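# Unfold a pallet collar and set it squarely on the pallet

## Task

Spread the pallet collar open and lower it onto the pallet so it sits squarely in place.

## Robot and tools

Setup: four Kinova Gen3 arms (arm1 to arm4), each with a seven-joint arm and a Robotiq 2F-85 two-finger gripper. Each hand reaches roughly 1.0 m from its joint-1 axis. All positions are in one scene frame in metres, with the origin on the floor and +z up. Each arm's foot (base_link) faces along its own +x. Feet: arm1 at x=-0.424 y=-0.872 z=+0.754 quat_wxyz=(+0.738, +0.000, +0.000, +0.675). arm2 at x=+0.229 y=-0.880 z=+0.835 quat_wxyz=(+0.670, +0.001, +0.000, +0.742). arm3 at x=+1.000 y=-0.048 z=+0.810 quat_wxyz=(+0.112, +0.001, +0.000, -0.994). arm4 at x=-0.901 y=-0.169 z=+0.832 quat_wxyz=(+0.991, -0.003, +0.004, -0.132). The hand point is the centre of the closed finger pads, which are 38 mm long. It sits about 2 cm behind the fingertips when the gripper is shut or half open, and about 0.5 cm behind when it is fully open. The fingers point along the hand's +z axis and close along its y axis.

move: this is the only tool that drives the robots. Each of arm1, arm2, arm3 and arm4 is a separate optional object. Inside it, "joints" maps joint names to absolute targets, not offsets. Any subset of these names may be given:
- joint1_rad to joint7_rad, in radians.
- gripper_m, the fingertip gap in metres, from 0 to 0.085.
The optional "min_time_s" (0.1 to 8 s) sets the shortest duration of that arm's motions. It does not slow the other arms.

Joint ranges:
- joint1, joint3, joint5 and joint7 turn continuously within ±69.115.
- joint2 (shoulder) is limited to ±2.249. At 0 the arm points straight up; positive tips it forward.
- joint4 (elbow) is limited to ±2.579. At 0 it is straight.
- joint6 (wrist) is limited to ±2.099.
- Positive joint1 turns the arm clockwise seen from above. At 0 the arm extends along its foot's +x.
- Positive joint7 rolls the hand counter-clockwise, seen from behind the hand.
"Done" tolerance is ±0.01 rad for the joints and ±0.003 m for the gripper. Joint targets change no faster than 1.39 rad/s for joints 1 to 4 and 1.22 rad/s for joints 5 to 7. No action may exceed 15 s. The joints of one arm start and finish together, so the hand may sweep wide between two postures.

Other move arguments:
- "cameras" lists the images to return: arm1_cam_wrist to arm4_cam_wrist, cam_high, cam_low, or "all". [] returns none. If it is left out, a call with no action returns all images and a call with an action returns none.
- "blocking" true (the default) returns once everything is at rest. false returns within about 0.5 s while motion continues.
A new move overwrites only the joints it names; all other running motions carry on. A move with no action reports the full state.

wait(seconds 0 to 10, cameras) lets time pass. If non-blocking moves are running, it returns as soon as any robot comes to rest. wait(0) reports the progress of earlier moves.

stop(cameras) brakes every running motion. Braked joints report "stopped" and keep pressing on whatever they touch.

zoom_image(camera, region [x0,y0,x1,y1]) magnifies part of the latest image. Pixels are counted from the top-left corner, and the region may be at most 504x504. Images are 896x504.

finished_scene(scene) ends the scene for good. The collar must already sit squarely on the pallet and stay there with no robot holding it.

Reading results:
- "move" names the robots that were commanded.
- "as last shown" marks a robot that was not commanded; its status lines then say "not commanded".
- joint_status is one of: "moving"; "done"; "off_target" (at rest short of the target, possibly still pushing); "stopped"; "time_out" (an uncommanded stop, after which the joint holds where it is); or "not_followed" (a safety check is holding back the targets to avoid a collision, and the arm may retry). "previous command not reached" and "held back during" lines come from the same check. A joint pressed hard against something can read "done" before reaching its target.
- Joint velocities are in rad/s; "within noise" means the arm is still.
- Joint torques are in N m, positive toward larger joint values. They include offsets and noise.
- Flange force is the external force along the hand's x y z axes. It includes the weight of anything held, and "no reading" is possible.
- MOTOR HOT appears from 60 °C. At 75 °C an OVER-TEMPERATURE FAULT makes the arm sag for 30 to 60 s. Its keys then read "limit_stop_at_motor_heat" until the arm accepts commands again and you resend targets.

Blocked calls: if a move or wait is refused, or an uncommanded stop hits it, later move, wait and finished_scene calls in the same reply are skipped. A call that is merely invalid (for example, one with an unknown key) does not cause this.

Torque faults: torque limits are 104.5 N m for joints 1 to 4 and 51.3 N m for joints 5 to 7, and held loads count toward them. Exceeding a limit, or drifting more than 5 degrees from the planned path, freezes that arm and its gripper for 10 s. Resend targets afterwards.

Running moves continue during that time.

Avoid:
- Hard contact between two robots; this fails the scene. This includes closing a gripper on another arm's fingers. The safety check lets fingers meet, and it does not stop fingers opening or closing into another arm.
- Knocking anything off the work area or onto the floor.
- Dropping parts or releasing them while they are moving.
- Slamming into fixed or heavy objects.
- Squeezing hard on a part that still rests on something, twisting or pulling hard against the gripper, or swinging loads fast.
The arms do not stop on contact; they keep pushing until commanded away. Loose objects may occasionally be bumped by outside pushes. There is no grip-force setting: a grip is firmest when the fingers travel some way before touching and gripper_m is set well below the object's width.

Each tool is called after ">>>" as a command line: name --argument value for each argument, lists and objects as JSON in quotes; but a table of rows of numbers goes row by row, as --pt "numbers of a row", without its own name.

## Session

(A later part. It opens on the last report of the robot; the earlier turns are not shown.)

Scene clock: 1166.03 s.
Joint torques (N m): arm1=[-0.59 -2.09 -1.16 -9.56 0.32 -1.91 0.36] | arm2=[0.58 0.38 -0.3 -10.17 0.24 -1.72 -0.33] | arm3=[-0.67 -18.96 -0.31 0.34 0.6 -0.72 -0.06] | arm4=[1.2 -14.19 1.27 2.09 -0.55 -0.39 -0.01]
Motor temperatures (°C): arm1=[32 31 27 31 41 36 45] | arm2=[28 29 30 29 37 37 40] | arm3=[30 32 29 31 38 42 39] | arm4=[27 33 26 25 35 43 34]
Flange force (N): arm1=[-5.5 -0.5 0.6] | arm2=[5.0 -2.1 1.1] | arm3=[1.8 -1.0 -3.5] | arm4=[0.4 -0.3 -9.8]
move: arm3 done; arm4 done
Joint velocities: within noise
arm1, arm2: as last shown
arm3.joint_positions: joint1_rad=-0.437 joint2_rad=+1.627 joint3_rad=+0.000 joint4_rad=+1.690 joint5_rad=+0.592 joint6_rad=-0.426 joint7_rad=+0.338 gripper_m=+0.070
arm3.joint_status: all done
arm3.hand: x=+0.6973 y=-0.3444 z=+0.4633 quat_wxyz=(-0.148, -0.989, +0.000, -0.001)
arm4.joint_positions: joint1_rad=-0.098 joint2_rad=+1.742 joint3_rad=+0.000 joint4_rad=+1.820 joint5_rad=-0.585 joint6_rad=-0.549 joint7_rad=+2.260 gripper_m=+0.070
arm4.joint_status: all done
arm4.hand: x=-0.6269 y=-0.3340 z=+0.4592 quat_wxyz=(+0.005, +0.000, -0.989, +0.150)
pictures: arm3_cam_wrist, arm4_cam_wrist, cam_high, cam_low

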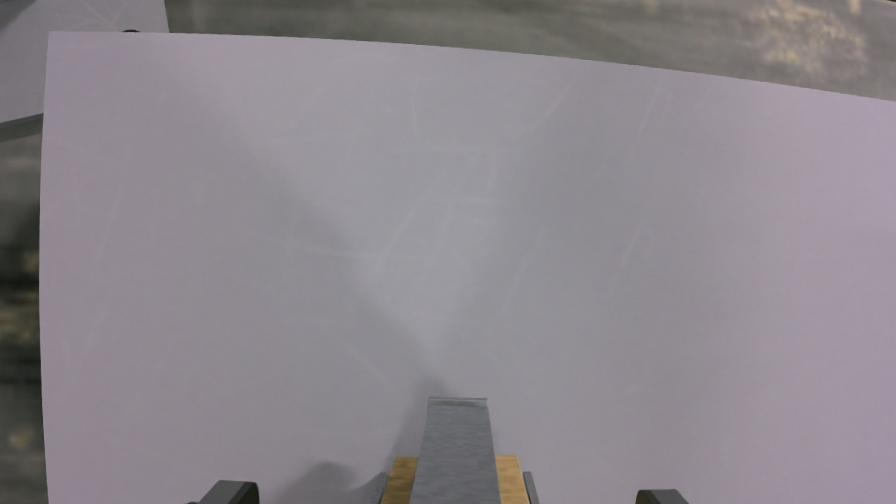

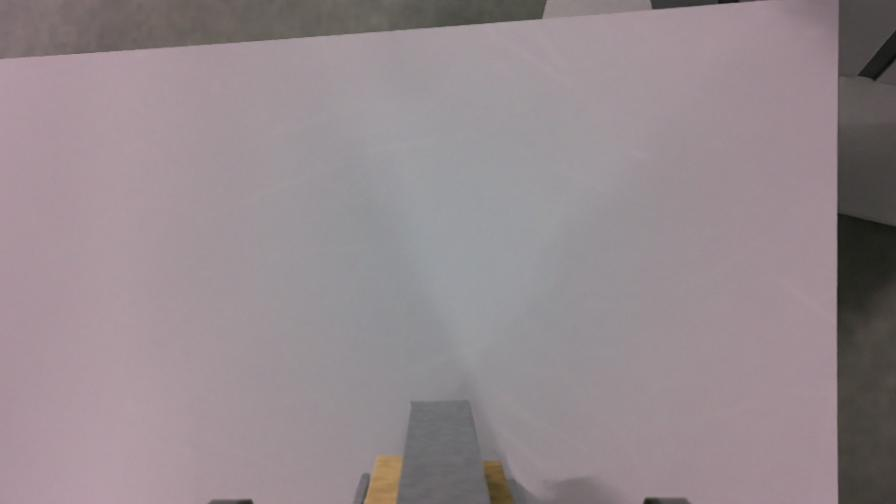

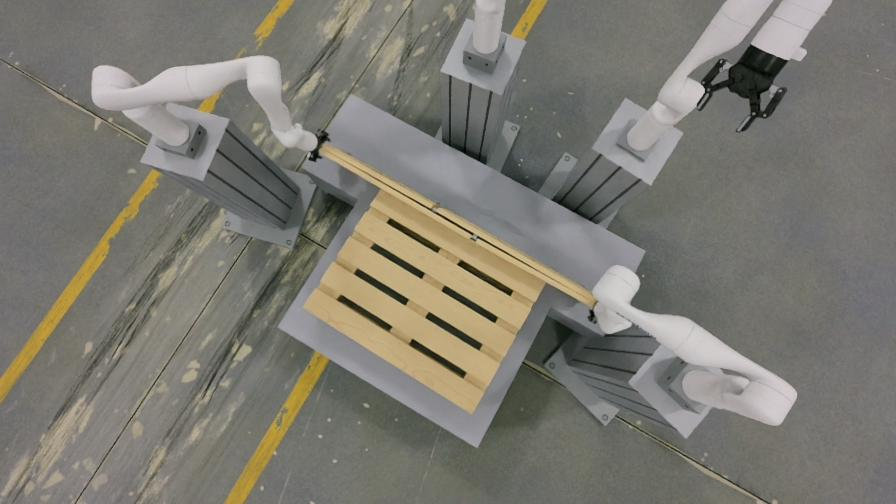

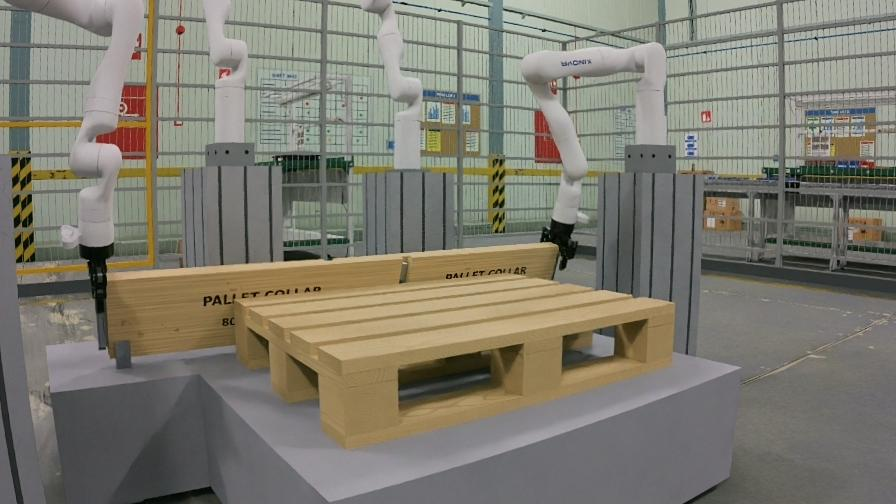

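>>> move --arm3 '{"joints": {"joint1_rad": -0.4318, "joint2_rad": 1.6091, "joint4_rad": 1.7126, "joint5_rad": 0.5891, "joint6_rad": -0.4302, "joint7_rad": 0.3469}, "min_time_s": 1.5}' --arm4 '{"joints": {"joint1_rad": -0.1110, "joint2_rad": 1.7179, "joint4_rad": 1.8540, "joint5_rad": -0.5812, "joint6_rad": -0.5541, "joint7_rad": 2.2410}, "min_time_s": 1.5}'

>>> move --arm3 '{"joints": {"gripper_m": 0.011}}' --arm4 '{"joints": {"gripper_m": 0.011}}' --cameras '["arm3_cam_wrist", "arm4_cam_wrist", "cam_low", "cam_high"]'

Scene clock: 1223.03 s.
Joint torques (N m): arm1=[-0.61 -2.12 -1.21 -9.65 0.31 -1.92 0.37] | arm2=[0.66 0.33 -0.17 -10.15 0.27 -1.76 -0.34] | arm3=[-0.68 -18.93 -0.32 0.37 0.63 -0.71 -0.02] | arm4=[0.28 -16.02 0.31 3.93 -0.53 -0.19 0]
Motor temperatures (°C): arm1=[32 30 27 31 41 36 45] | arm2=[28 29 29 29 36 37 40] | arm3=[30 33 29 31 38 42 38] | arm4=[27 33 26 25 35 43 34]
Flange force (N): arm1=[-5.4 -0.7 0.8] | arm2=[4.8 -1.7 0.9] | arm3=[1.8 -1.0 -3.5] | arm4=[-0.5 -1.2 -0.3]
move: arm3 done; arm4 done
Joint velocities: within noise
arm1, arm2: as last shown
arm3.joint_positions: joint1_rad=-0.432 joint2_rad=+1.609 joint3_rad=+0.000 joint4_rad=+1.713 joint5_rad=+0.589 joint6_rad=-0.430 joint7_rad=+0.347 gripper_m=+0.070
arm3.joint_status: all done
arm3.hand: x=+0.6973 y=-0.3420 z=+0.4710 quat_wxyz=(-0.148, -0.989, +0.000, -0.001)
arm4.joint_positions: joint1_rad=-0.111 joint2_rad=+1.718 joint3_rad=+0.000 joint4_rad=+1.854 joint5_rad=-0.581 joint6_rad=-0.554 joint7_rad=+2.241 gripper_m=+0.070
arm4.joint_status: all done
arm4.hand: x=-0.6271 y=-0.3300 z=+0.4704 quat_wxyz=(+0.005, +0.000, -0.989, +0.150)
pictures: none

Scene clock: 1223.97 s.
Joint torques (N m): arm1=[-0.59 -2.09 -1.19 -9.58 0.33 -1.91 0.36] | arm2=[0.6 0.27 -0.29 -10.16 0.24 -1.71 -0.32] | arm3=[11.48 -22.96 19.65 -12.84 -3.15 1.5 1.05] | arm4=[-4.62 -28.03 -6.15 -12.63 3.16 -3.81 -0.12]
Motor temperatures (°C): arm1=[32 30 27 31 41 36 45] | arm2=[28 29 29 29 36 37 40] | arm3=[30 33 29 31 38 42 38] | arm4=[27 33 26 25 35 43 34]
Flange force (N): arm1=[-5.5 -0.7 0.7] | arm2=[4.8 -2.0 1.1] | arm3=[39.7 14.0 -22.7] | arm4=[28.9 -8.5 -13.9]
move: arm3 off_target; arm4 off_target
Joint velocities: within noise
arm1, arm2: as last shown
arm3.joint_positions: joint1_rad=-0.432 joint2_rad=+1.609 joint3_rad=+0.000 joint4_rad=+1.713 joint5_rad=+0.589 joint6_rad=-0.430 joint7_rad=+0.347 gripper_m=+0.017
arm3.joint_status: gripper_m off_target (ended at +0.017, target +0.011)
arm3.hand: x=+0.6973 y=-0.3421 z=+0.4711 quat_wxyz=(-0.148, -0.989, +0.000, -0.001)
arm4.joint_positions: joint1_rad=-0.111 joint2_rad=+1.718 joint3_rad=+0.000 joint4_rad=+1.854 joint5_rad=-0.581 joint6_rad=-0.554 joint7_rad=+2.241 gripper_m=+0.017
arm4.joint_status: gripper_m off_target (ended at +0.017, target +0.011)
arm4.hand: x=-0.6272 y=-0.3300 z=+0.4704 quat_wxyz=(+0.005, +0.000, -0.989, +0.150)
pictures: arm3_cam_wrist, arm4_cam_wrist, cam_high, cam_low

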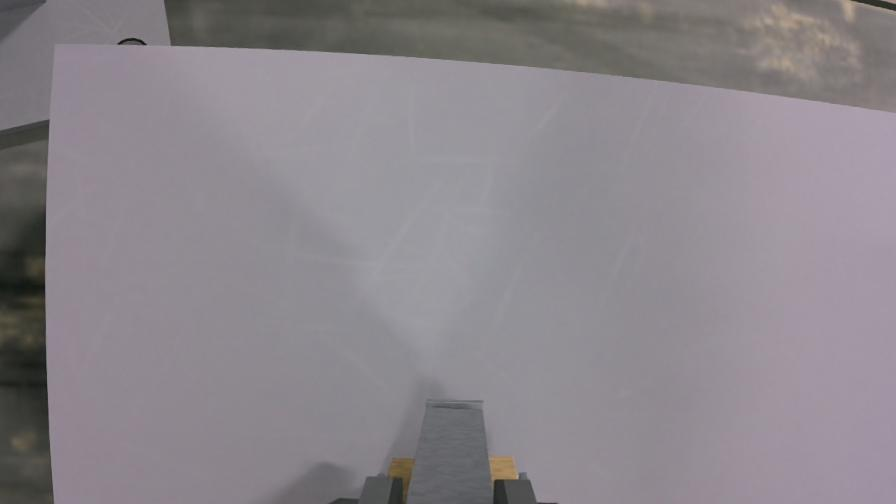

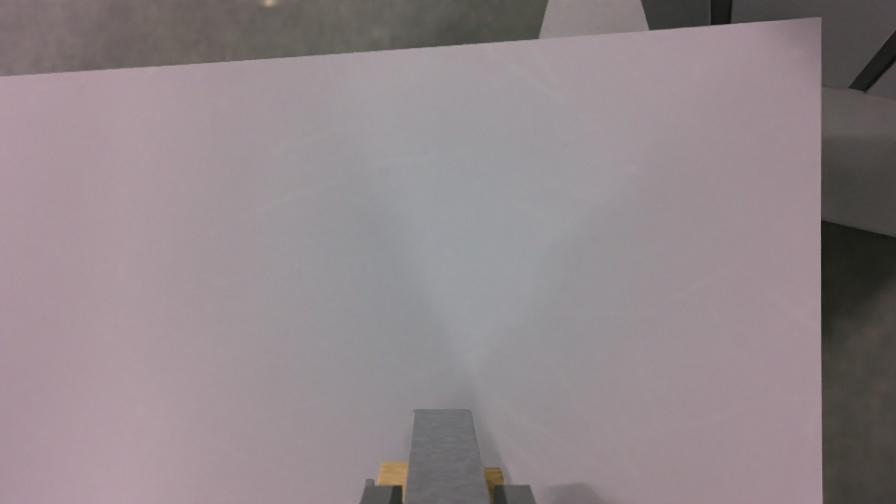

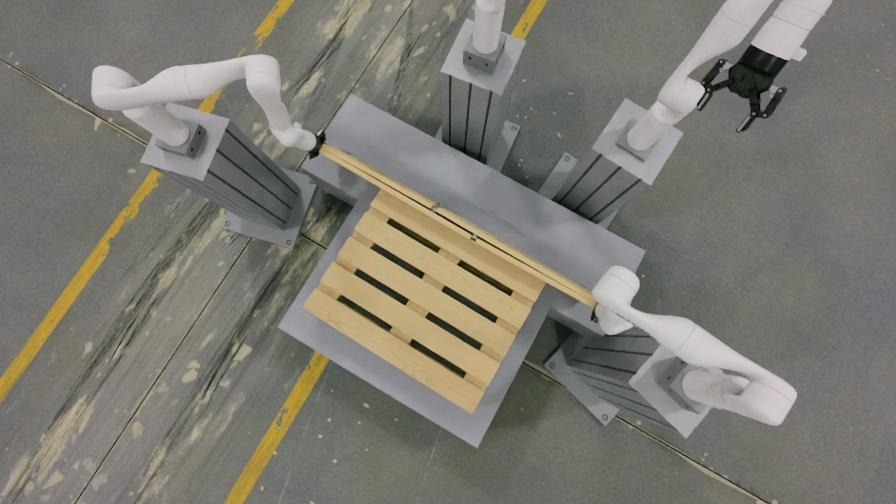

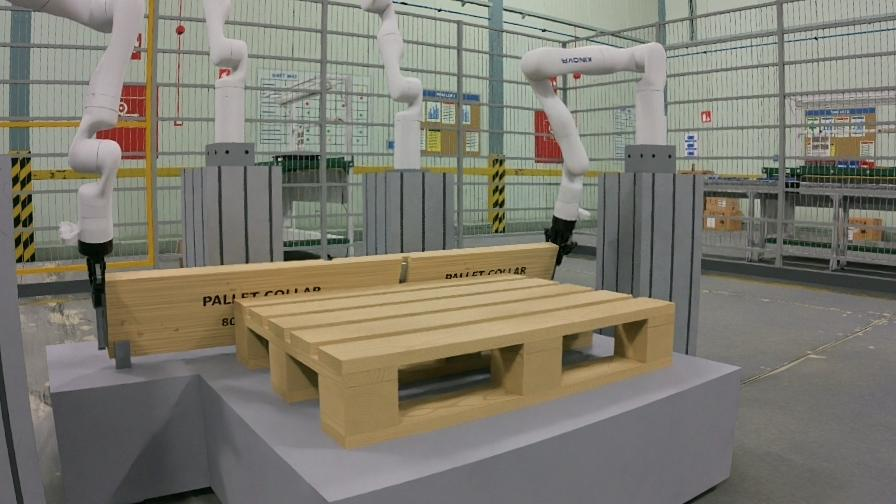

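>>> move --arm3 '{"joints": {"joint1_rad": -0.3761, "joint2_rad": 1.4298, "joint4_rad": 1.9146, "joint5_rad": 0.5974, "joint6_rad": -0.4431, "joint7_rad": 0.3980}, "min_time_s": 3}' --arm4 '{"joints": {"joint1_rad": -0.1934, "joint2_rad": 1.5436, "joint4_rad": 2.0533, "joint5_rad": -0.5863, "joint6_rad": -0.5552, "joint7_rad": 2.1593}, "min_time_s": 3}' --cameras '["arm3_cam_wrist", "arm4_cam_wrist", "cam_low", "cam_high"]'

Scene clock: 1496.13 s.
Joint torques (N m): arm1=[-0.55 -2.07 -1.21 -9.58 0.31 -1.91 0.37] | arm2=[0.66 0.31 -0.27 -10.23 0.29 -1.75 -0.33] | arm3=[12.81 -46.58 15.8 -16.21 -4.15 -5.77 -0.13] | arm4=[-7.87 -47.49 -2.41 -13.58 3.07 -10.25 0.66]
Motor temperatures (°C): arm1=[32 30 27 31 40 36 44] | arm2=[28 28 29 29 36 37 40] | arm3=[31 34 32 33 38 41 38] | arm4=[28 45 27 27 35 43 34]
Flange force (N): arm1=[-5.5 -0.7 0.7] | arm2=[5.0 -2.0 1.2] | arm3=[42.7 -2.0 29.2] | arm4=[40.6 1.0 34.2]
move: arm3 done; arm4 done
Joint velocities: within noise
arm1, arm2: as last shown
arm3.joint_positions: joint1_rad=-0.376 joint2_rad=+1.430 joint3_rad=+0.000 joint4_rad=+1.915 joint5_rad=+0.597 joint6_rad=-0.443 joint7_rad=+0.398 gripper_m=+0.017
arm3.joint_status: all done
arm3.hand: x=+0.6952 y=-0.3186 z=+0.5476 quat_wxyz=(-0.148, -0.989, +0.000, -0.001)
arm4.joint_positions: joint1_rad=-0.193 joint2_rad=+1.543 joint3_rad=+0.000 joint4_rad=+2.053 joint5_rad=-0.586 joint6_rad=-0.555 joint7_rad=+2.159 gripper_m=+0.017
arm4.joint_status: all done
arm4.hand: x=-0.6243 y=-0.3064 z=+0.5469 quat_wxyz=(+0.005, +0.000, -0.989, +0.150)
pictures: arm3_cam_wrist, arm4_cam_wrist, cam_high, cam_low

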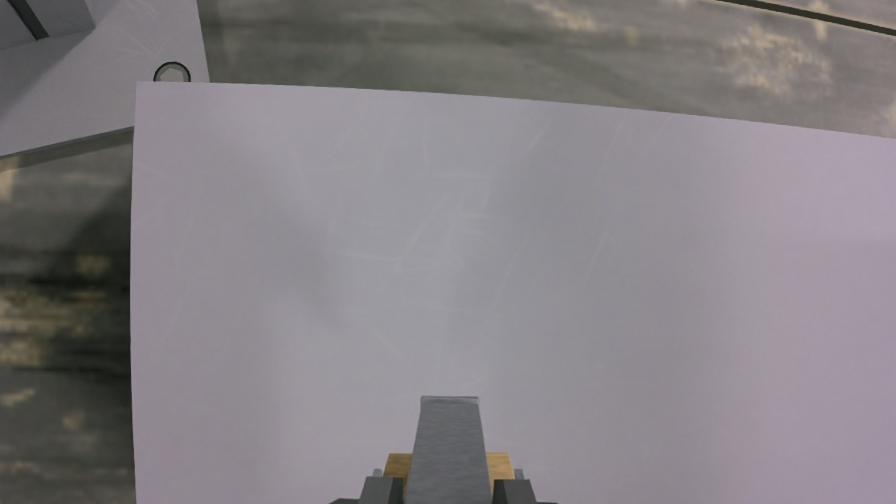

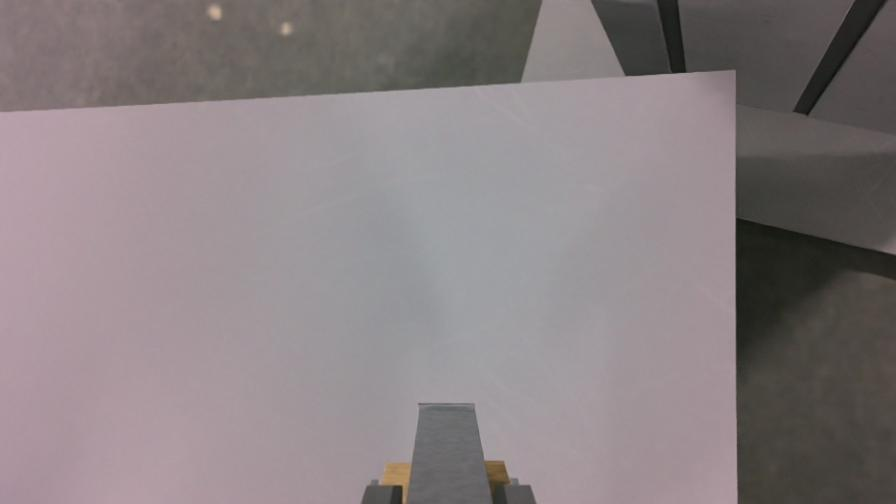

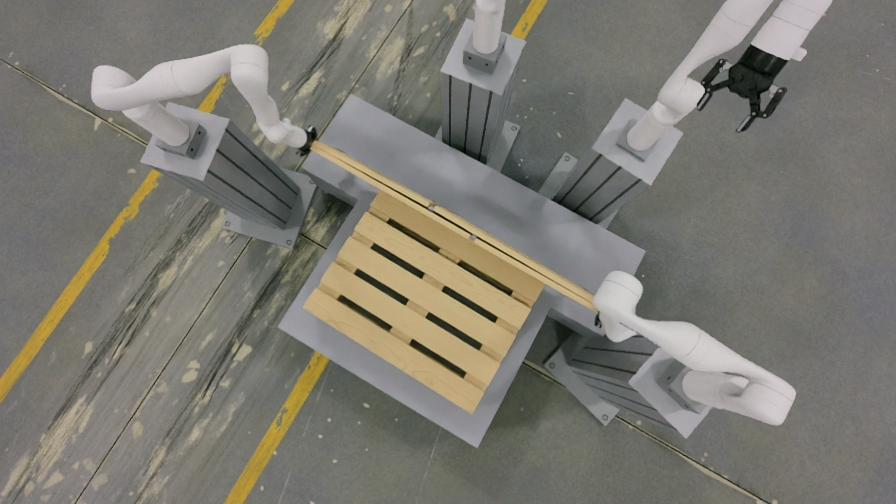

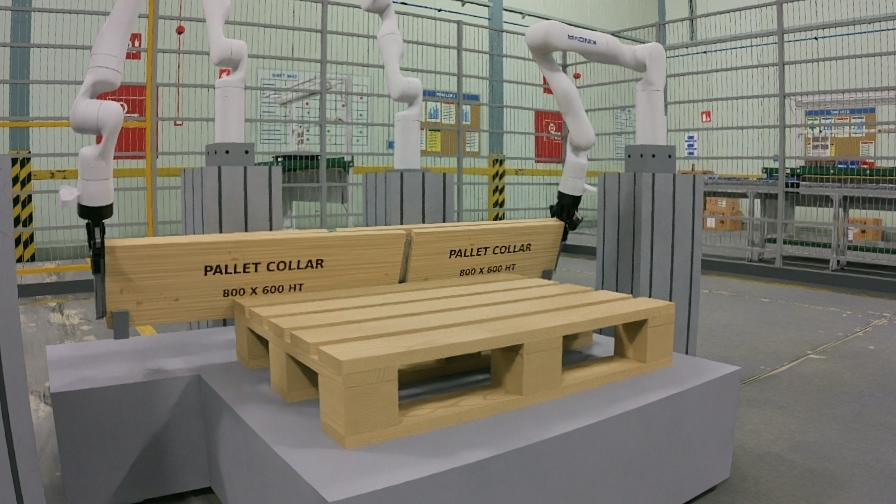

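>>> move --arm3 '{"joints": {"joint1_rad": -0.3653, "joint2_rad": 1.0825, "joint4_rad": 2.1197, "joint5_rad": 0.8346, "joint6_rad": -0.3341, "joint7_rad": 0.1540}, "min_time_s": 3}' --arm4 '{"joints": {"joint1_rad": -0.1641, "joint2_rad": 1.1842, "joint4_rad": 2.2969, "joint5_rad": -0.6988, "joint6_rad": -0.4693, "joint7_rad": 2.3194}, "min_time_s": 3}' --cameras '["arm3_cam_wrist", "arm4_cam_wrist", "cam_low", "cam_high", "arm1_cam_wrist", "arm2_cam_wrist"]'

Scene clock: 1546.70 s.
Joint torques (N m): arm1=[-0.56 -2.1 -1.2 -9.52 0.33 -1.95 0.37] | arm2=[0.69 0.25 -0.26 -10.23 0.27 -1.77 -0.32] | arm3=[11.49 -47.78 15.23 -30.91 -2.22 -6.16 2.53] | arm4=[-7.21 -50.39 -1.38 -28.6 3.2 -15.37 -0.99]
Motor temperatures (°C): arm1=[32 30 27 31 40 36 44] | arm2=[28 28 29 29 36 37 40] | arm3=[31 42 32 33 38 42 38] | arm4=[28 47 26 26 35 44 34]
Flange force (N): arm1=[-5.7 -0.6 0.4] | arm2=[4.9 -2.0 1.2] | arm3=[60.1 -10.2 22.1] | arm4=[58.4 8.2 29.5]
move: arm3 done; arm4 done
Joint velocities: within noise
arm1, arm2: as last shown
arm3.joint_positions: joint1_rad=-0.365 joint2_rad=+1.083 joint3_rad=+0.000 joint4_rad=+2.120 joint5_rad=+0.835 joint6_rad=-0.334 joint7_rad=+0.154 gripper_m=+0.017
arm3.joint_status: all done
arm3.hand: x=+0.6937 y=-0.3149 z=+0.6800 quat_wxyz=(-0.148, -0.989, +0.000, -0.001)
arm4.joint_positions: joint1_rad=-0.164 joint2_rad=+1.188 joint3_rad=+0.000 joint4_rad=+2.297 joint5_rad=-0.699 joint6_rad=-0.469 joint7_rad=+2.319 gripper_m=+0.017
arm4.joint_status: all done
arm4.hand: x=-0.6236 y=-0.3142 z=+0.6789 quat_wxyz=(+0.006, +0.000, -0.989, +0.150)
pictures: arm1_cam_wrist, arm2_cam_wrist, arm3_cam_wrist, arm4_cam_wrist, cam_high, cam_low

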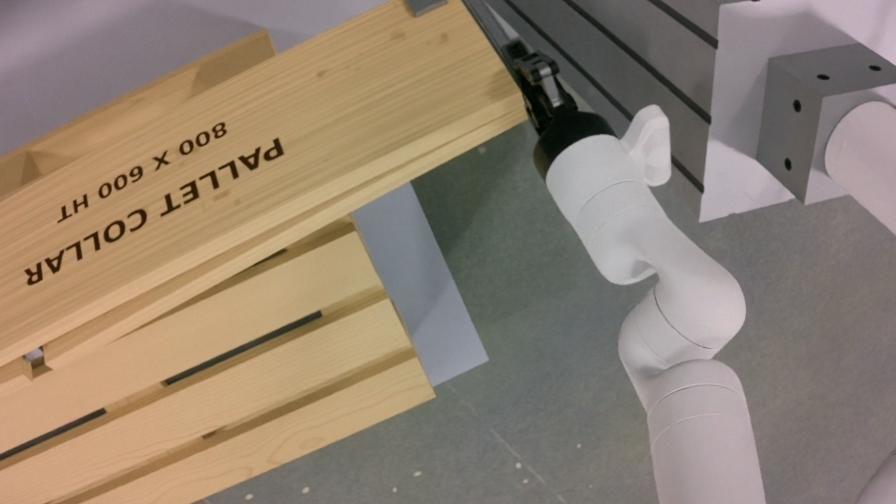

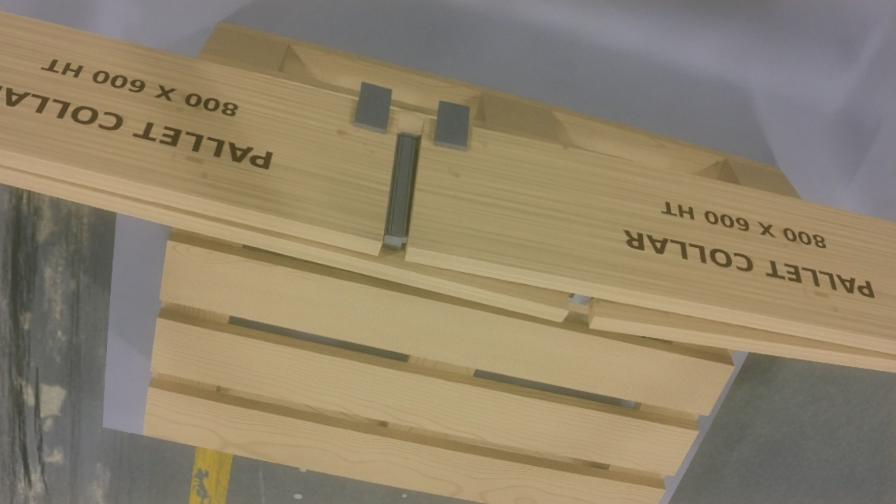

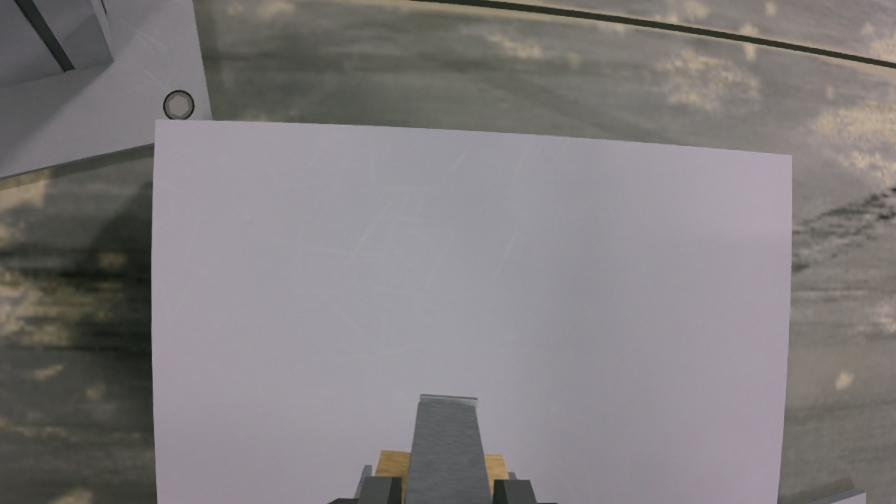

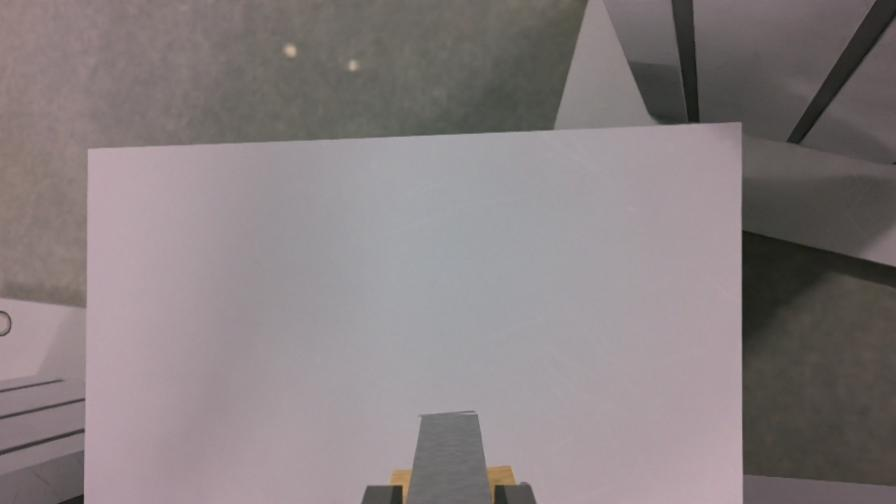

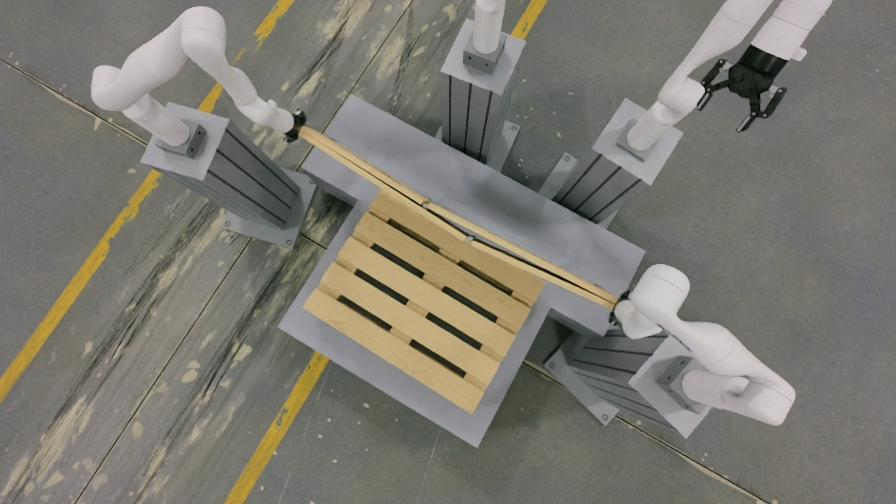

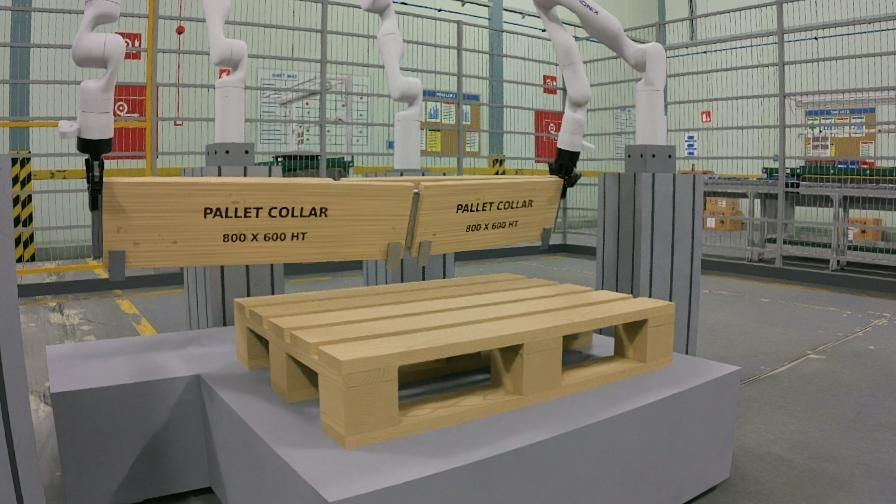

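>>> zoom_image --camera "arm3_cam_wrist" --region '[350, 380, 550, 504]'

>>> zoom_image --camera "arm4_cam_wrist" --region '[350, 380, 550, 504]'

>>> zoom_image --camera "arm2_cam_wrist" --region '[340, 60, 660, 340]'

>>> zoom_image --camera "cam_high" --region '[280, 90, 660, 330]'

Scaled by 2.520 from the camera's image (finer frame: 1280x720).

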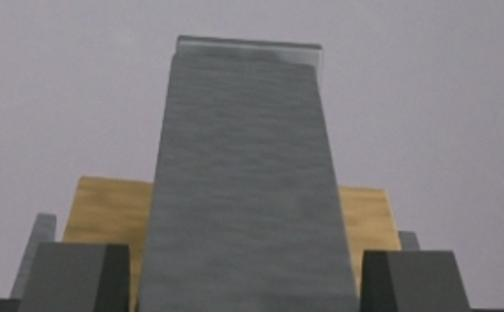

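Scaled by 2.520 from the camera's image (finer frame: 1280x720).

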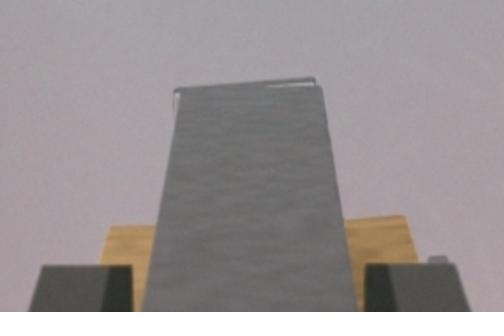

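Scaled by 1.575 from the camera's image (finer frame: 1280x720).

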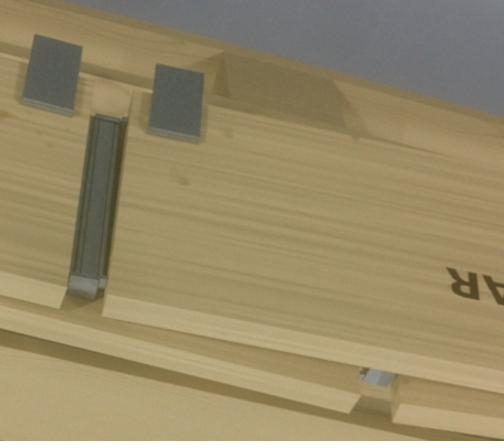

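Scaled by 1.326 from the camera's image (finer frame: 1280x720).

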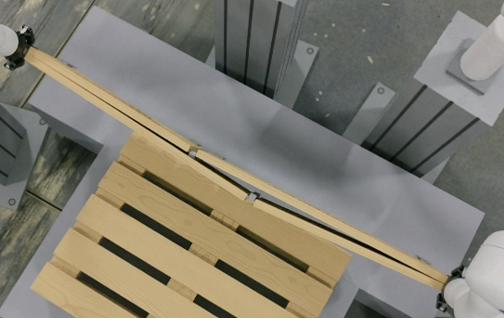

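>>> move --arm2 '{"joints": {"joint1_rad": -0.2986, "joint2_rad": 1.1030, "joint3_rad": 0, "joint4_rad": 1.1504, "joint5_rad": 0, "joint6_rad": 0.8882, "joint7_rad": 2.7410}, "min_time_s": 3}' --cameras '["arm2_cam_wrist", "cam_high", "cam_low"]'

Scene clock: 1786.10 s.
Joint torques (N m): arm1=[-0.61 -2.1 -1.17 -9.54 0.28 -1.91 0.36] | arm2=[0.68 -23.14 0.19 -7.75 0.25 -0.22 -0.38] | arm3=[12.12 -47.71 16.01 -30.6 -2.41 -5.8 2.37] | arm4=[-7.69 -50.5 -2.06 -28.77 3.33 -15.24 -0.88]
Motor temperatures (°C): arm1=[32 30 26 31 40 35 44] | arm2=[28 29 29 29 35 37 40] | arm3=[31 60 32 38 38 42 38] | arm4=[28 73 26 34 36 48 34]
Flange force (N): arm1=[-5.6 -0.5 0.6] | arm2=[1.8 6.8 -3.7] | arm3=[60.4 -9.0 22.8] | arm4=[59.1 6.9 30.0]
move: arm2 done
MOTOR HOT: the motor of arm3's joint2_rad reports 60 °C; the controller stops that arm at 75 °C. To cool a motor, set the load down, stop pushing, or move to a pose that needs little force.
MOTOR HOT: the motor of arm4's joint2_rad reports 73 °C; the controller stops that arm at 75 °C. To cool a motor, set the load down, stop pushing, or move to a pose that needs little force.
Joint velocities: within noise
arm1.joint_positions: joint1_rad=-0.100 joint2_rad=-0.488 joint3_rad=-0.090 joint4_rad=+1.489 joint5_rad=-0.024 joint6_rad=+1.450 joint7_rad=+1.015 gripper_m=+0.085
arm1.joint_status: not commanded
arm1.hand: x=-0.4426 y=-0.6071 z=+1.3392 quat_wxyz=(-0.158, +0.502, -0.796, -0.298)
arm2.joint_positions: joint1_rad=-0.299 joint2_rad=+1.103 joint3_rad=+0.000 joint4_rad=+1.150 joint5_rad=+0.000 joint6_rad=+0.888 joint7_rad=+2.741 gripper_m=+0.085
arm2.joint_status: all done
arm2.hand: x=+0.0100 y=-0.3002 z=+0.8017 quat_wxyz=(-0.001, +1.000, +0.000, -0.001)
arm3.joint_positions: joint1_rad=-0.365 joint2_rad=+1.082 joint3_rad=+0.000 joint4_rad=+2.120 joint5_rad=+0.835 joint6_rad=-0.334 joint7_rad=+0.154 gripper_m=+0.017
arm3.joint_status: not commanded
arm3.hand: x=+0.6937 y=-0.3149 z=+0.6800 quat_wxyz=(-0.148, -0.989, +0.000, -0.001)
arm4.joint_positions: joint1_rad=-0.164 joint2_rad=+1.188 joint3_rad=+0.000 joint4_rad=+2.297 joint5_rad=-0.699 joint6_rad=-0.469 joint7_rad=+2.319 gripper_m=+0.017
arm4.joint_status: not commanded
arm4.hand: x=-0.6236 y=-0.3141 z=+0.6789 quat_wxyz=(+0.006, +0.001, -0.989, +0.150)

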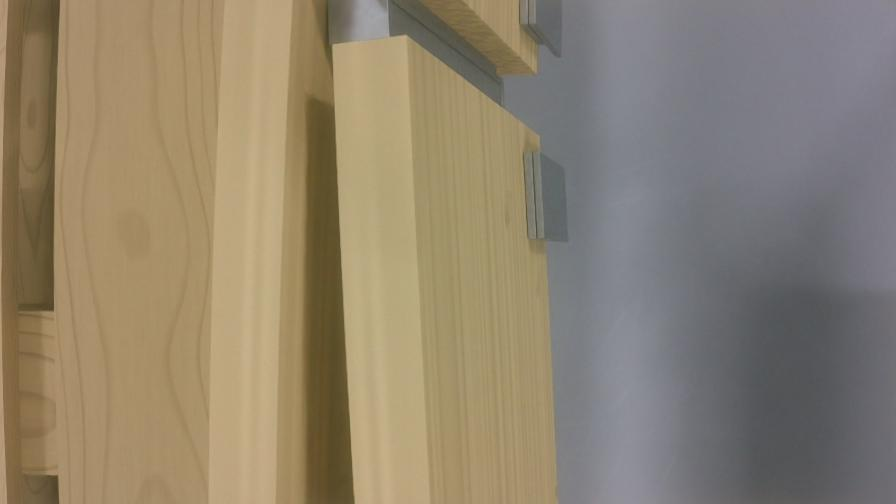

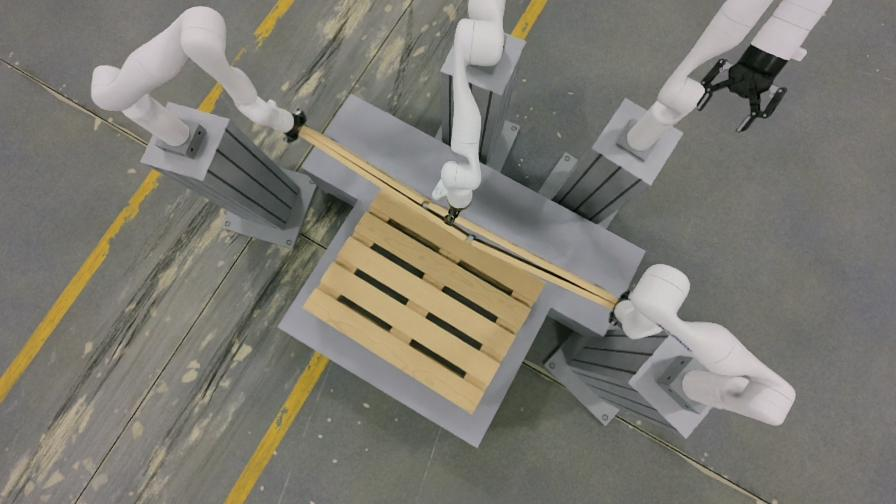

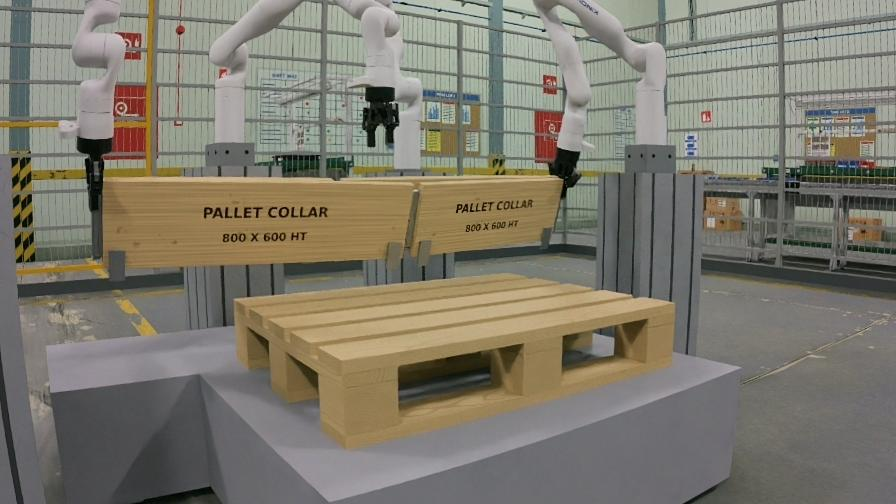

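>>> move --arm3 '{"joints": {"joint1_rad": -0.3761, "joint2_rad": 1.4298, "joint4_rad": 1.9146, "joint5_rad": 0.5974, "joint6_rad": -0.4431, "joint7_rad": 0.3980}, "min_time_s": 2.5}' --arm4 '{"joints": {"joint1_rad": -0.1934, "joint2_rad": 1.5436, "joint4_rad": 2.0533, "joint5_rad": -0.5863, "joint6_rad": -0.5552, "joint7_rad": 2.1593}, "min_time_s": 2.5}'

>>> move --arm3 '{"joints": {"joint1_rad": -0.4318, "joint2_rad": 1.6091, "joint4_rad": 1.7126, "joint5_rad": 0.5891, "joint6_rad": -0.4302, "joint7_rad": 0.3469}, "min_time_s": 3}' --arm4 '{"joints": {"joint1_rad": -0.1110, "joint2_rad": 1.7179, "joint4_rad": 1.8540, "joint5_rad": -0.5812, "joint6_rad": -0.5541, "joint7_rad": 2.2410}, "min_time_s": 3}' --cameras '["arm2_cam_wrist", "cam_high", "cam_low"]'

Scene clock: 1808.13 s.
Joint torques (N m): arm1=[-0.58 -2.08 -1.17 -9.58 0.33 -1.9 0.36] | arm2=[0.62 -23.08 0.26 -7.73 0.23 -0.22 -0.36] | arm3=[-4.29 50.04 -1.51 -62.66 -3.8 -6.81 0.38] | arm4=[17.77 59.43 22.44 -69.19 -1.47 -12.79 -0.72]
Motor temperatures (°C): arm1=[32 30 26 31 40 35 44] | arm2=[28 29 29 29 35 37 40] | arm3=[31 61 32 39 38 43 38] | arm4=[28 74 26 35 36 48 34]
Flange force (N): arm1=[-5.5 -0.6 0.7] | arm2=[1.9 6.8 -3.8] | arm3=[84.9 17.6 -310.0] | arm4=[47.8 -26.3 -357.8]
Flange force when the fault began (N): arm4=[53.5 -30.7 -373.5]
move: arm3 time_out; arm4 torque_fault
TORQUE FAULT: arm4's joint4_rad strayed more than 5 degrees from its planned motion. arm4 is stopped for about 7 seconds more. It runs no commands until a result says that it accepts them again.
MOTOR HOT: still on. The motor of arm3's joint2_rad reports 61 °C.
MOTOR HOT: still on. The motor of arm4's joint2_rad reports 74 °C.
TORQUE WARNING: arm3's joint2_rad reached its warning level (56.7 N m). A warning alone does not stop the arm.
TORQUE WARNING: arm4's joint4_rad reached its warning level (56.7 N m).
Joint velocities: within noise
arm1, arm2: as last shown
arm3.joint_positions: joint1_rad=-0.376 joint2_rad=+1.421 joint3_rad=+0.000 joint4_rad=+1.944 joint5_rad=+0.597 joint6_rad=-0.443 joint7_rad=+0.398 gripper_m=+0.017
arm3.joint_status: joint4_rad time_out (moved -0.176 of -0.205); the others done
arm3.hand: x=+0.7056 y=-0.3115 z=+0.5518 quat_wxyz=(-0.143, -0.990, +0.001, -0.009)
arm4.joint_positions: joint1_rad=-0.194 joint2_rad=+1.441 joint3_rad=-0.002 joint4_rad=+2.157 joint5_rad=-0.590 joint6_rad=-0.550 joint7_rad=+2.165 gripper_m=+0.017
arm4.joint_status: joint2_rad torque_fault (moved +0.253 of +0.356); joint4_rad torque_fault (moved -0.140 of -0.244); the others done
arm4.hand: x=-0.6297 y=-0.3040 z=+0.5897 quat_wxyz=(+0.008, +0.002, -0.989, +0.148)
pictures: none

not run: a stop that you did not command came earlier in this reply.

>>> move --arm3 '{"joints": {"joint1_rad": -0.3741, "joint2_rad": 1.36, "joint4_rad": 1.956, "joint5_rad": 0.645, "joint6_rad": -0.421, "joint7_rad": 0.349}, "min_time_s": 1}'

>>> wait --seconds 2.5 --cameras '["cam_high", "cam_low"]'

Scene clock: 1821.47 s.
Joint torques (N m): arm1=[-0.55 -2.08 -1.13 -9.58 0.3 -1.9 0.37] | arm2=[0.61 -23.09 0.26 -7.7 0.22 -0.23 -0.36] | arm3=[14.36 -22.53 20.52 -66.57 -8.54 -15.23 1.66] | arm4=[11.02 17.7 17.51 -43.83 -2.93 -9.6 -0.92]
Motor temperatures (°C): arm1=[32 30 26 31 40 35 44] | arm2=[28 30 29 29 35 37 40] | arm3=[30 60 31 41 38 43 38] | arm4=[28 73 26 37 36 48 34]
Flange force (N): arm1=[-5.4 -0.5 0.7] | arm2=[1.9 6.6 -3.8] | arm3=[108.3 2.7 -136.5] | arm4=[51.3 -7.0 -195.3]
move: arm3 done
TORQUE FAULT, CONTINUED: arm4's stop (torque fault of arm4's joint4_rad) is over. arm4 accepts commands again.
MOTOR HOT: still on. The motor of arm3's joint2_rad reports 60 °C.
MOTOR HOT: still on. The motor of arm4's joint2_rad reports 73 °C.
TORQUE WARNING: arm3's joint4_rad reached its warning level (56.7 N m). A warning alone does not stop the arm.
TORQUE WARNING: arm4's joint4_rad reached its warning level (56.7 N m).
Joint velocities: within noise
arm1, arm2: as last shown
arm3.joint_positions: joint1_rad=-0.374 joint2_rad=+1.360 joint3_rad=+0.000 joint4_rad=+1.964 joint5_rad=+0.645 joint6_rad=-0.421 joint7_rad=+0.349 gripper_m=+0.017
arm3.joint_status: all done
arm3.hand: x=+0.6969 y=-0.3181 z=+0.5751 quat_wxyz=(-0.147, -0.989, +0.000, -0.006)
arm4.joint_positions: joint1_rad=-0.194 joint2_rad=+1.444 joint3_rad=-0.002 joint4_rad=+2.157 joint5_rad=-0.590 joint6_rad=-0.550 joint7_rad=+2.165 gripper_m=+0.017
arm4.joint_status: not commanded
arm4.hand: x=-0.6316 y=-0.3038 z=+0.5887 quat_wxyz=(+0.010, +0.002, -0.989, +0.148)
pictures: none

Scene clock: 1823.97 s.
Joint torques (N m): arm1=[-0.56 -2.06 -1.1 -9.6 0.31 -1.9 0.37] | arm2=[0.54 -23.04 0.18 -7.76 0.24 -0.22 -0.3] | arm3=[14.48 -21.54 20.33 -66.61 -8.52 -15.12 1.52] | arm4=[11.18 17.95 17.55 -44.3 -2.95 -9.69 -1.02]
Motor temperatures (°C): arm1=[32 30 26 31 40 35 44] | arm2=[28 30 29 29 35 37 40] | arm3=[30 59 31 42 38 43 38] | arm4=[28 73 26 37 36 48 34]
Flange force (N): arm1=[-5.3 -0.4 0.8] | arm2=[2.0 7.0 -3.9] | arm3=[109.2 3.2 -138.8] | arm4=[51.5 -7.0 -197.0]
MOTOR HOT: still on. The motor of arm3's joint2_rad reports 59 °C.
MOTOR HOT: still on. The motor of arm4's joint2_rad reports 73 °C.
TORQUE WARNING: arm3's joint4_rad reached its warning level (56.7 N m). A warning alone does not stop the arm.
Joint velocities: within noise
arm1.joint_positions: joint1_rad=-0.100 joint2_rad=-0.488 joint3_rad=-0.090 joint4_rad=+1.489 joint5_rad=-0.024 joint6_rad=+1.450 joint7_rad=+1.015 gripper_m=+0.085
arm1.joint_status: not commanded
arm1.hand: x=-0.4426 y=-0.6071 z=+1.3392 quat_wxyz=(-0.158, +0.502, -0.796, -0.298)
arm2.joint_positions: joint1_rad=-0.299 joint2_rad=+1.103 joint3_rad=+0.000 joint4_rad=+1.150 joint5_rad=+0.000 joint6_rad=+0.888 joint7_rad=+2.741 gripper_m=+0.085
arm2.joint_status: not commanded
arm2.hand: x=+0.0100 y=-0.3002 z=+0.8017 quat_wxyz=(-0.001, +1.000, +0.000, -0.001)
arm3.joint_positions: joint1_rad=-0.374 joint2_rad=+1.360 joint3_rad=+0.000 joint4_rad=+1.964 joint5_rad=+0.645 joint6_rad=-0.421 joint7_rad=+0.349 gripper_m=+0.017
arm3.joint_status: all done
arm3.hand: x=+0.6970 y=-0.3181 z=+0.5751 quat_wxyz=(-0.147, -0.989, +0.000, -0.006)
arm4.joint_positions: joint1_rad=-0.194 joint2_rad=+1.444 joint3_rad=-0.002 joint4_rad=+2.157 joint5_rad=-0.590 joint6_rad=-0.550 joint7_rad=+2.165 gripper_m=+0.017
arm4.joint_status: not commanded
arm4.hand: x=-0.6316 y=-0.3038 z=+0.5887 quat_wxyz=(+0.010, +0.002, -0.989, +0.148)
wait: 2.50 s; at rest by 0.30 s

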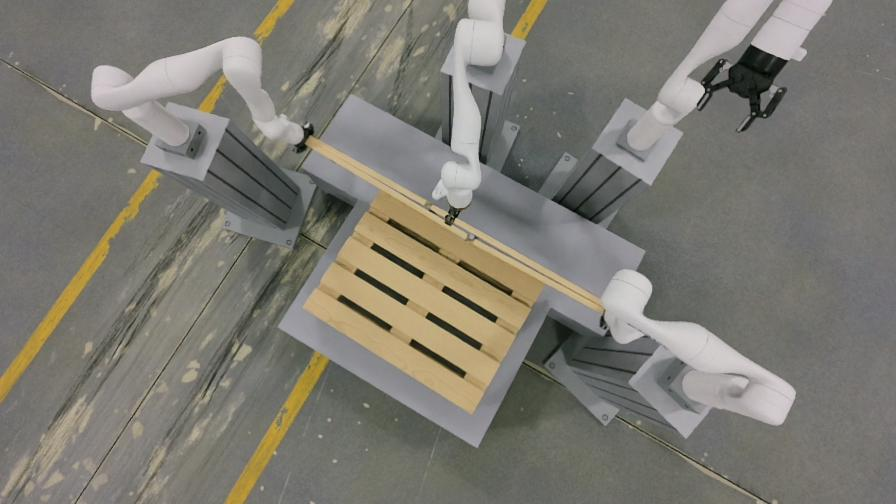

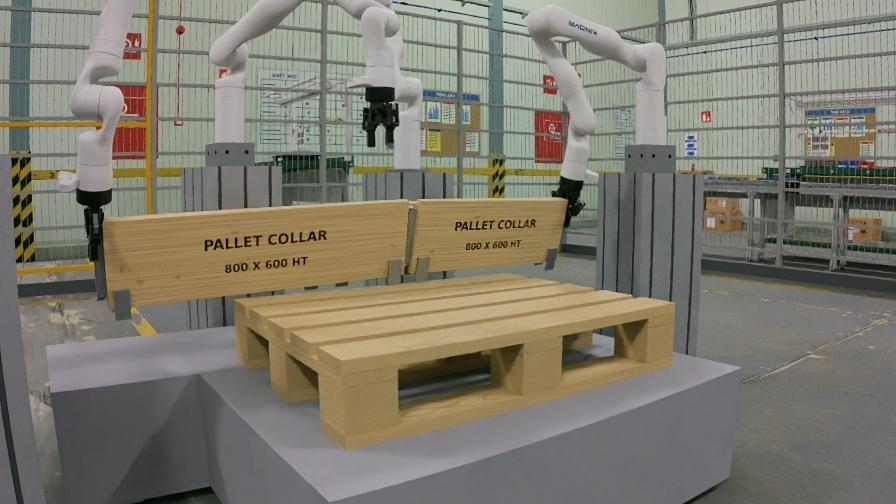

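>>> move --arm3 '{"joints": {"joint1_rad": -0.3718, "joint2_rad": 1.2926, "joint3_rad": 0, "joint4_rad": 1.9956, "joint5_rad": 0.6911, "joint6_rad": -0.4000, "joint7_rad": 0.3016}, "min_time_s": 1.5}' --arm4 '{"joints": {"joint1_rad": -0.1818, "joint2_rad": 1.4016, "joint3_rad": 0, "joint4_rad": 2.1495, "joint5_rad": -0.6307, "joint6_rad": -0.5213, "joint7_rad": 2.2225}, "min_time_s": 1.5}'

Scene clock: 1851.00 s.
Joint torques (N m): arm1=[-0.58 -2.06 -1.17 -9.5 0.28 -1.92 0.35] | arm2=[0.63 -23.13 0.2 -7.71 0.27 -0.25 -0.37] | arm3=[18.1 -50.28 21.12 -39.59 -6.5 -11.42 0.67] | arm4=[-0.68 -51.61 4.6 -54.17 0.17 -19.22 -4.83]
Motor temperatures (°C): arm1=[32 30 26 31 40 35 44] | arm2=[28 30 29 29 35 37 40] | arm3=[30 56 31 45 39 44 38] | arm4=[28 68 27 40 36 48 34]
Flange force (N): arm1=[-5.7 -0.5 0.4] | arm2=[1.8 6.5 -3.7] | arm3=[76.5 -2.2 -4.4] | arm4=[108.6 8.8 -40.2]
move: arm3 done; arm4 time_out
MOTOR HOT: still on. The motor of arm4's joint2_rad reports 68 °C.
MOTOR HOT: cleared for the motors of arm3.
TORQUE WARNING: arm3's joint4_rad reached its warning level (56.7 N m). A warning alone does not stop the arm.
TORQUE WARNING: arm4's joint4_rad reached its warning level (56.7 N m). A warning alone does not stop the arm.
Joint velocities: within noise
arm1, arm2: as last shown
arm3.joint_positions: joint1_rad=-0.372 joint2_rad=+1.301 joint3_rad=+0.000 joint4_rad=+1.996 joint5_rad=+0.691 joint6_rad=-0.400 joint7_rad=+0.302 gripper_m=+0.017
arm3.joint_status: all done
arm3.hand: x=+0.6950 y=-0.3192 z=+0.5979 quat_wxyz=(-0.148, -0.989, +0.001, -0.007)
arm4.joint_positions: joint1_rad=-0.182 joint2_rad=+1.415 joint3_rad=+0.000 joint4_rad=+2.152 joint5_rad=-0.631 joint6_rad=-0.521 joint7_rad=+2.222 gripper_m=+0.017
arm4.joint_status: joint2_rad time_out (moved -0.029 of -0.043); the others done
arm4.hand: x=-0.6262 y=-0.3100 z=+0.5968 quat_wxyz=(+0.013, +0.002, -0.989, +0.150)
pictures: none


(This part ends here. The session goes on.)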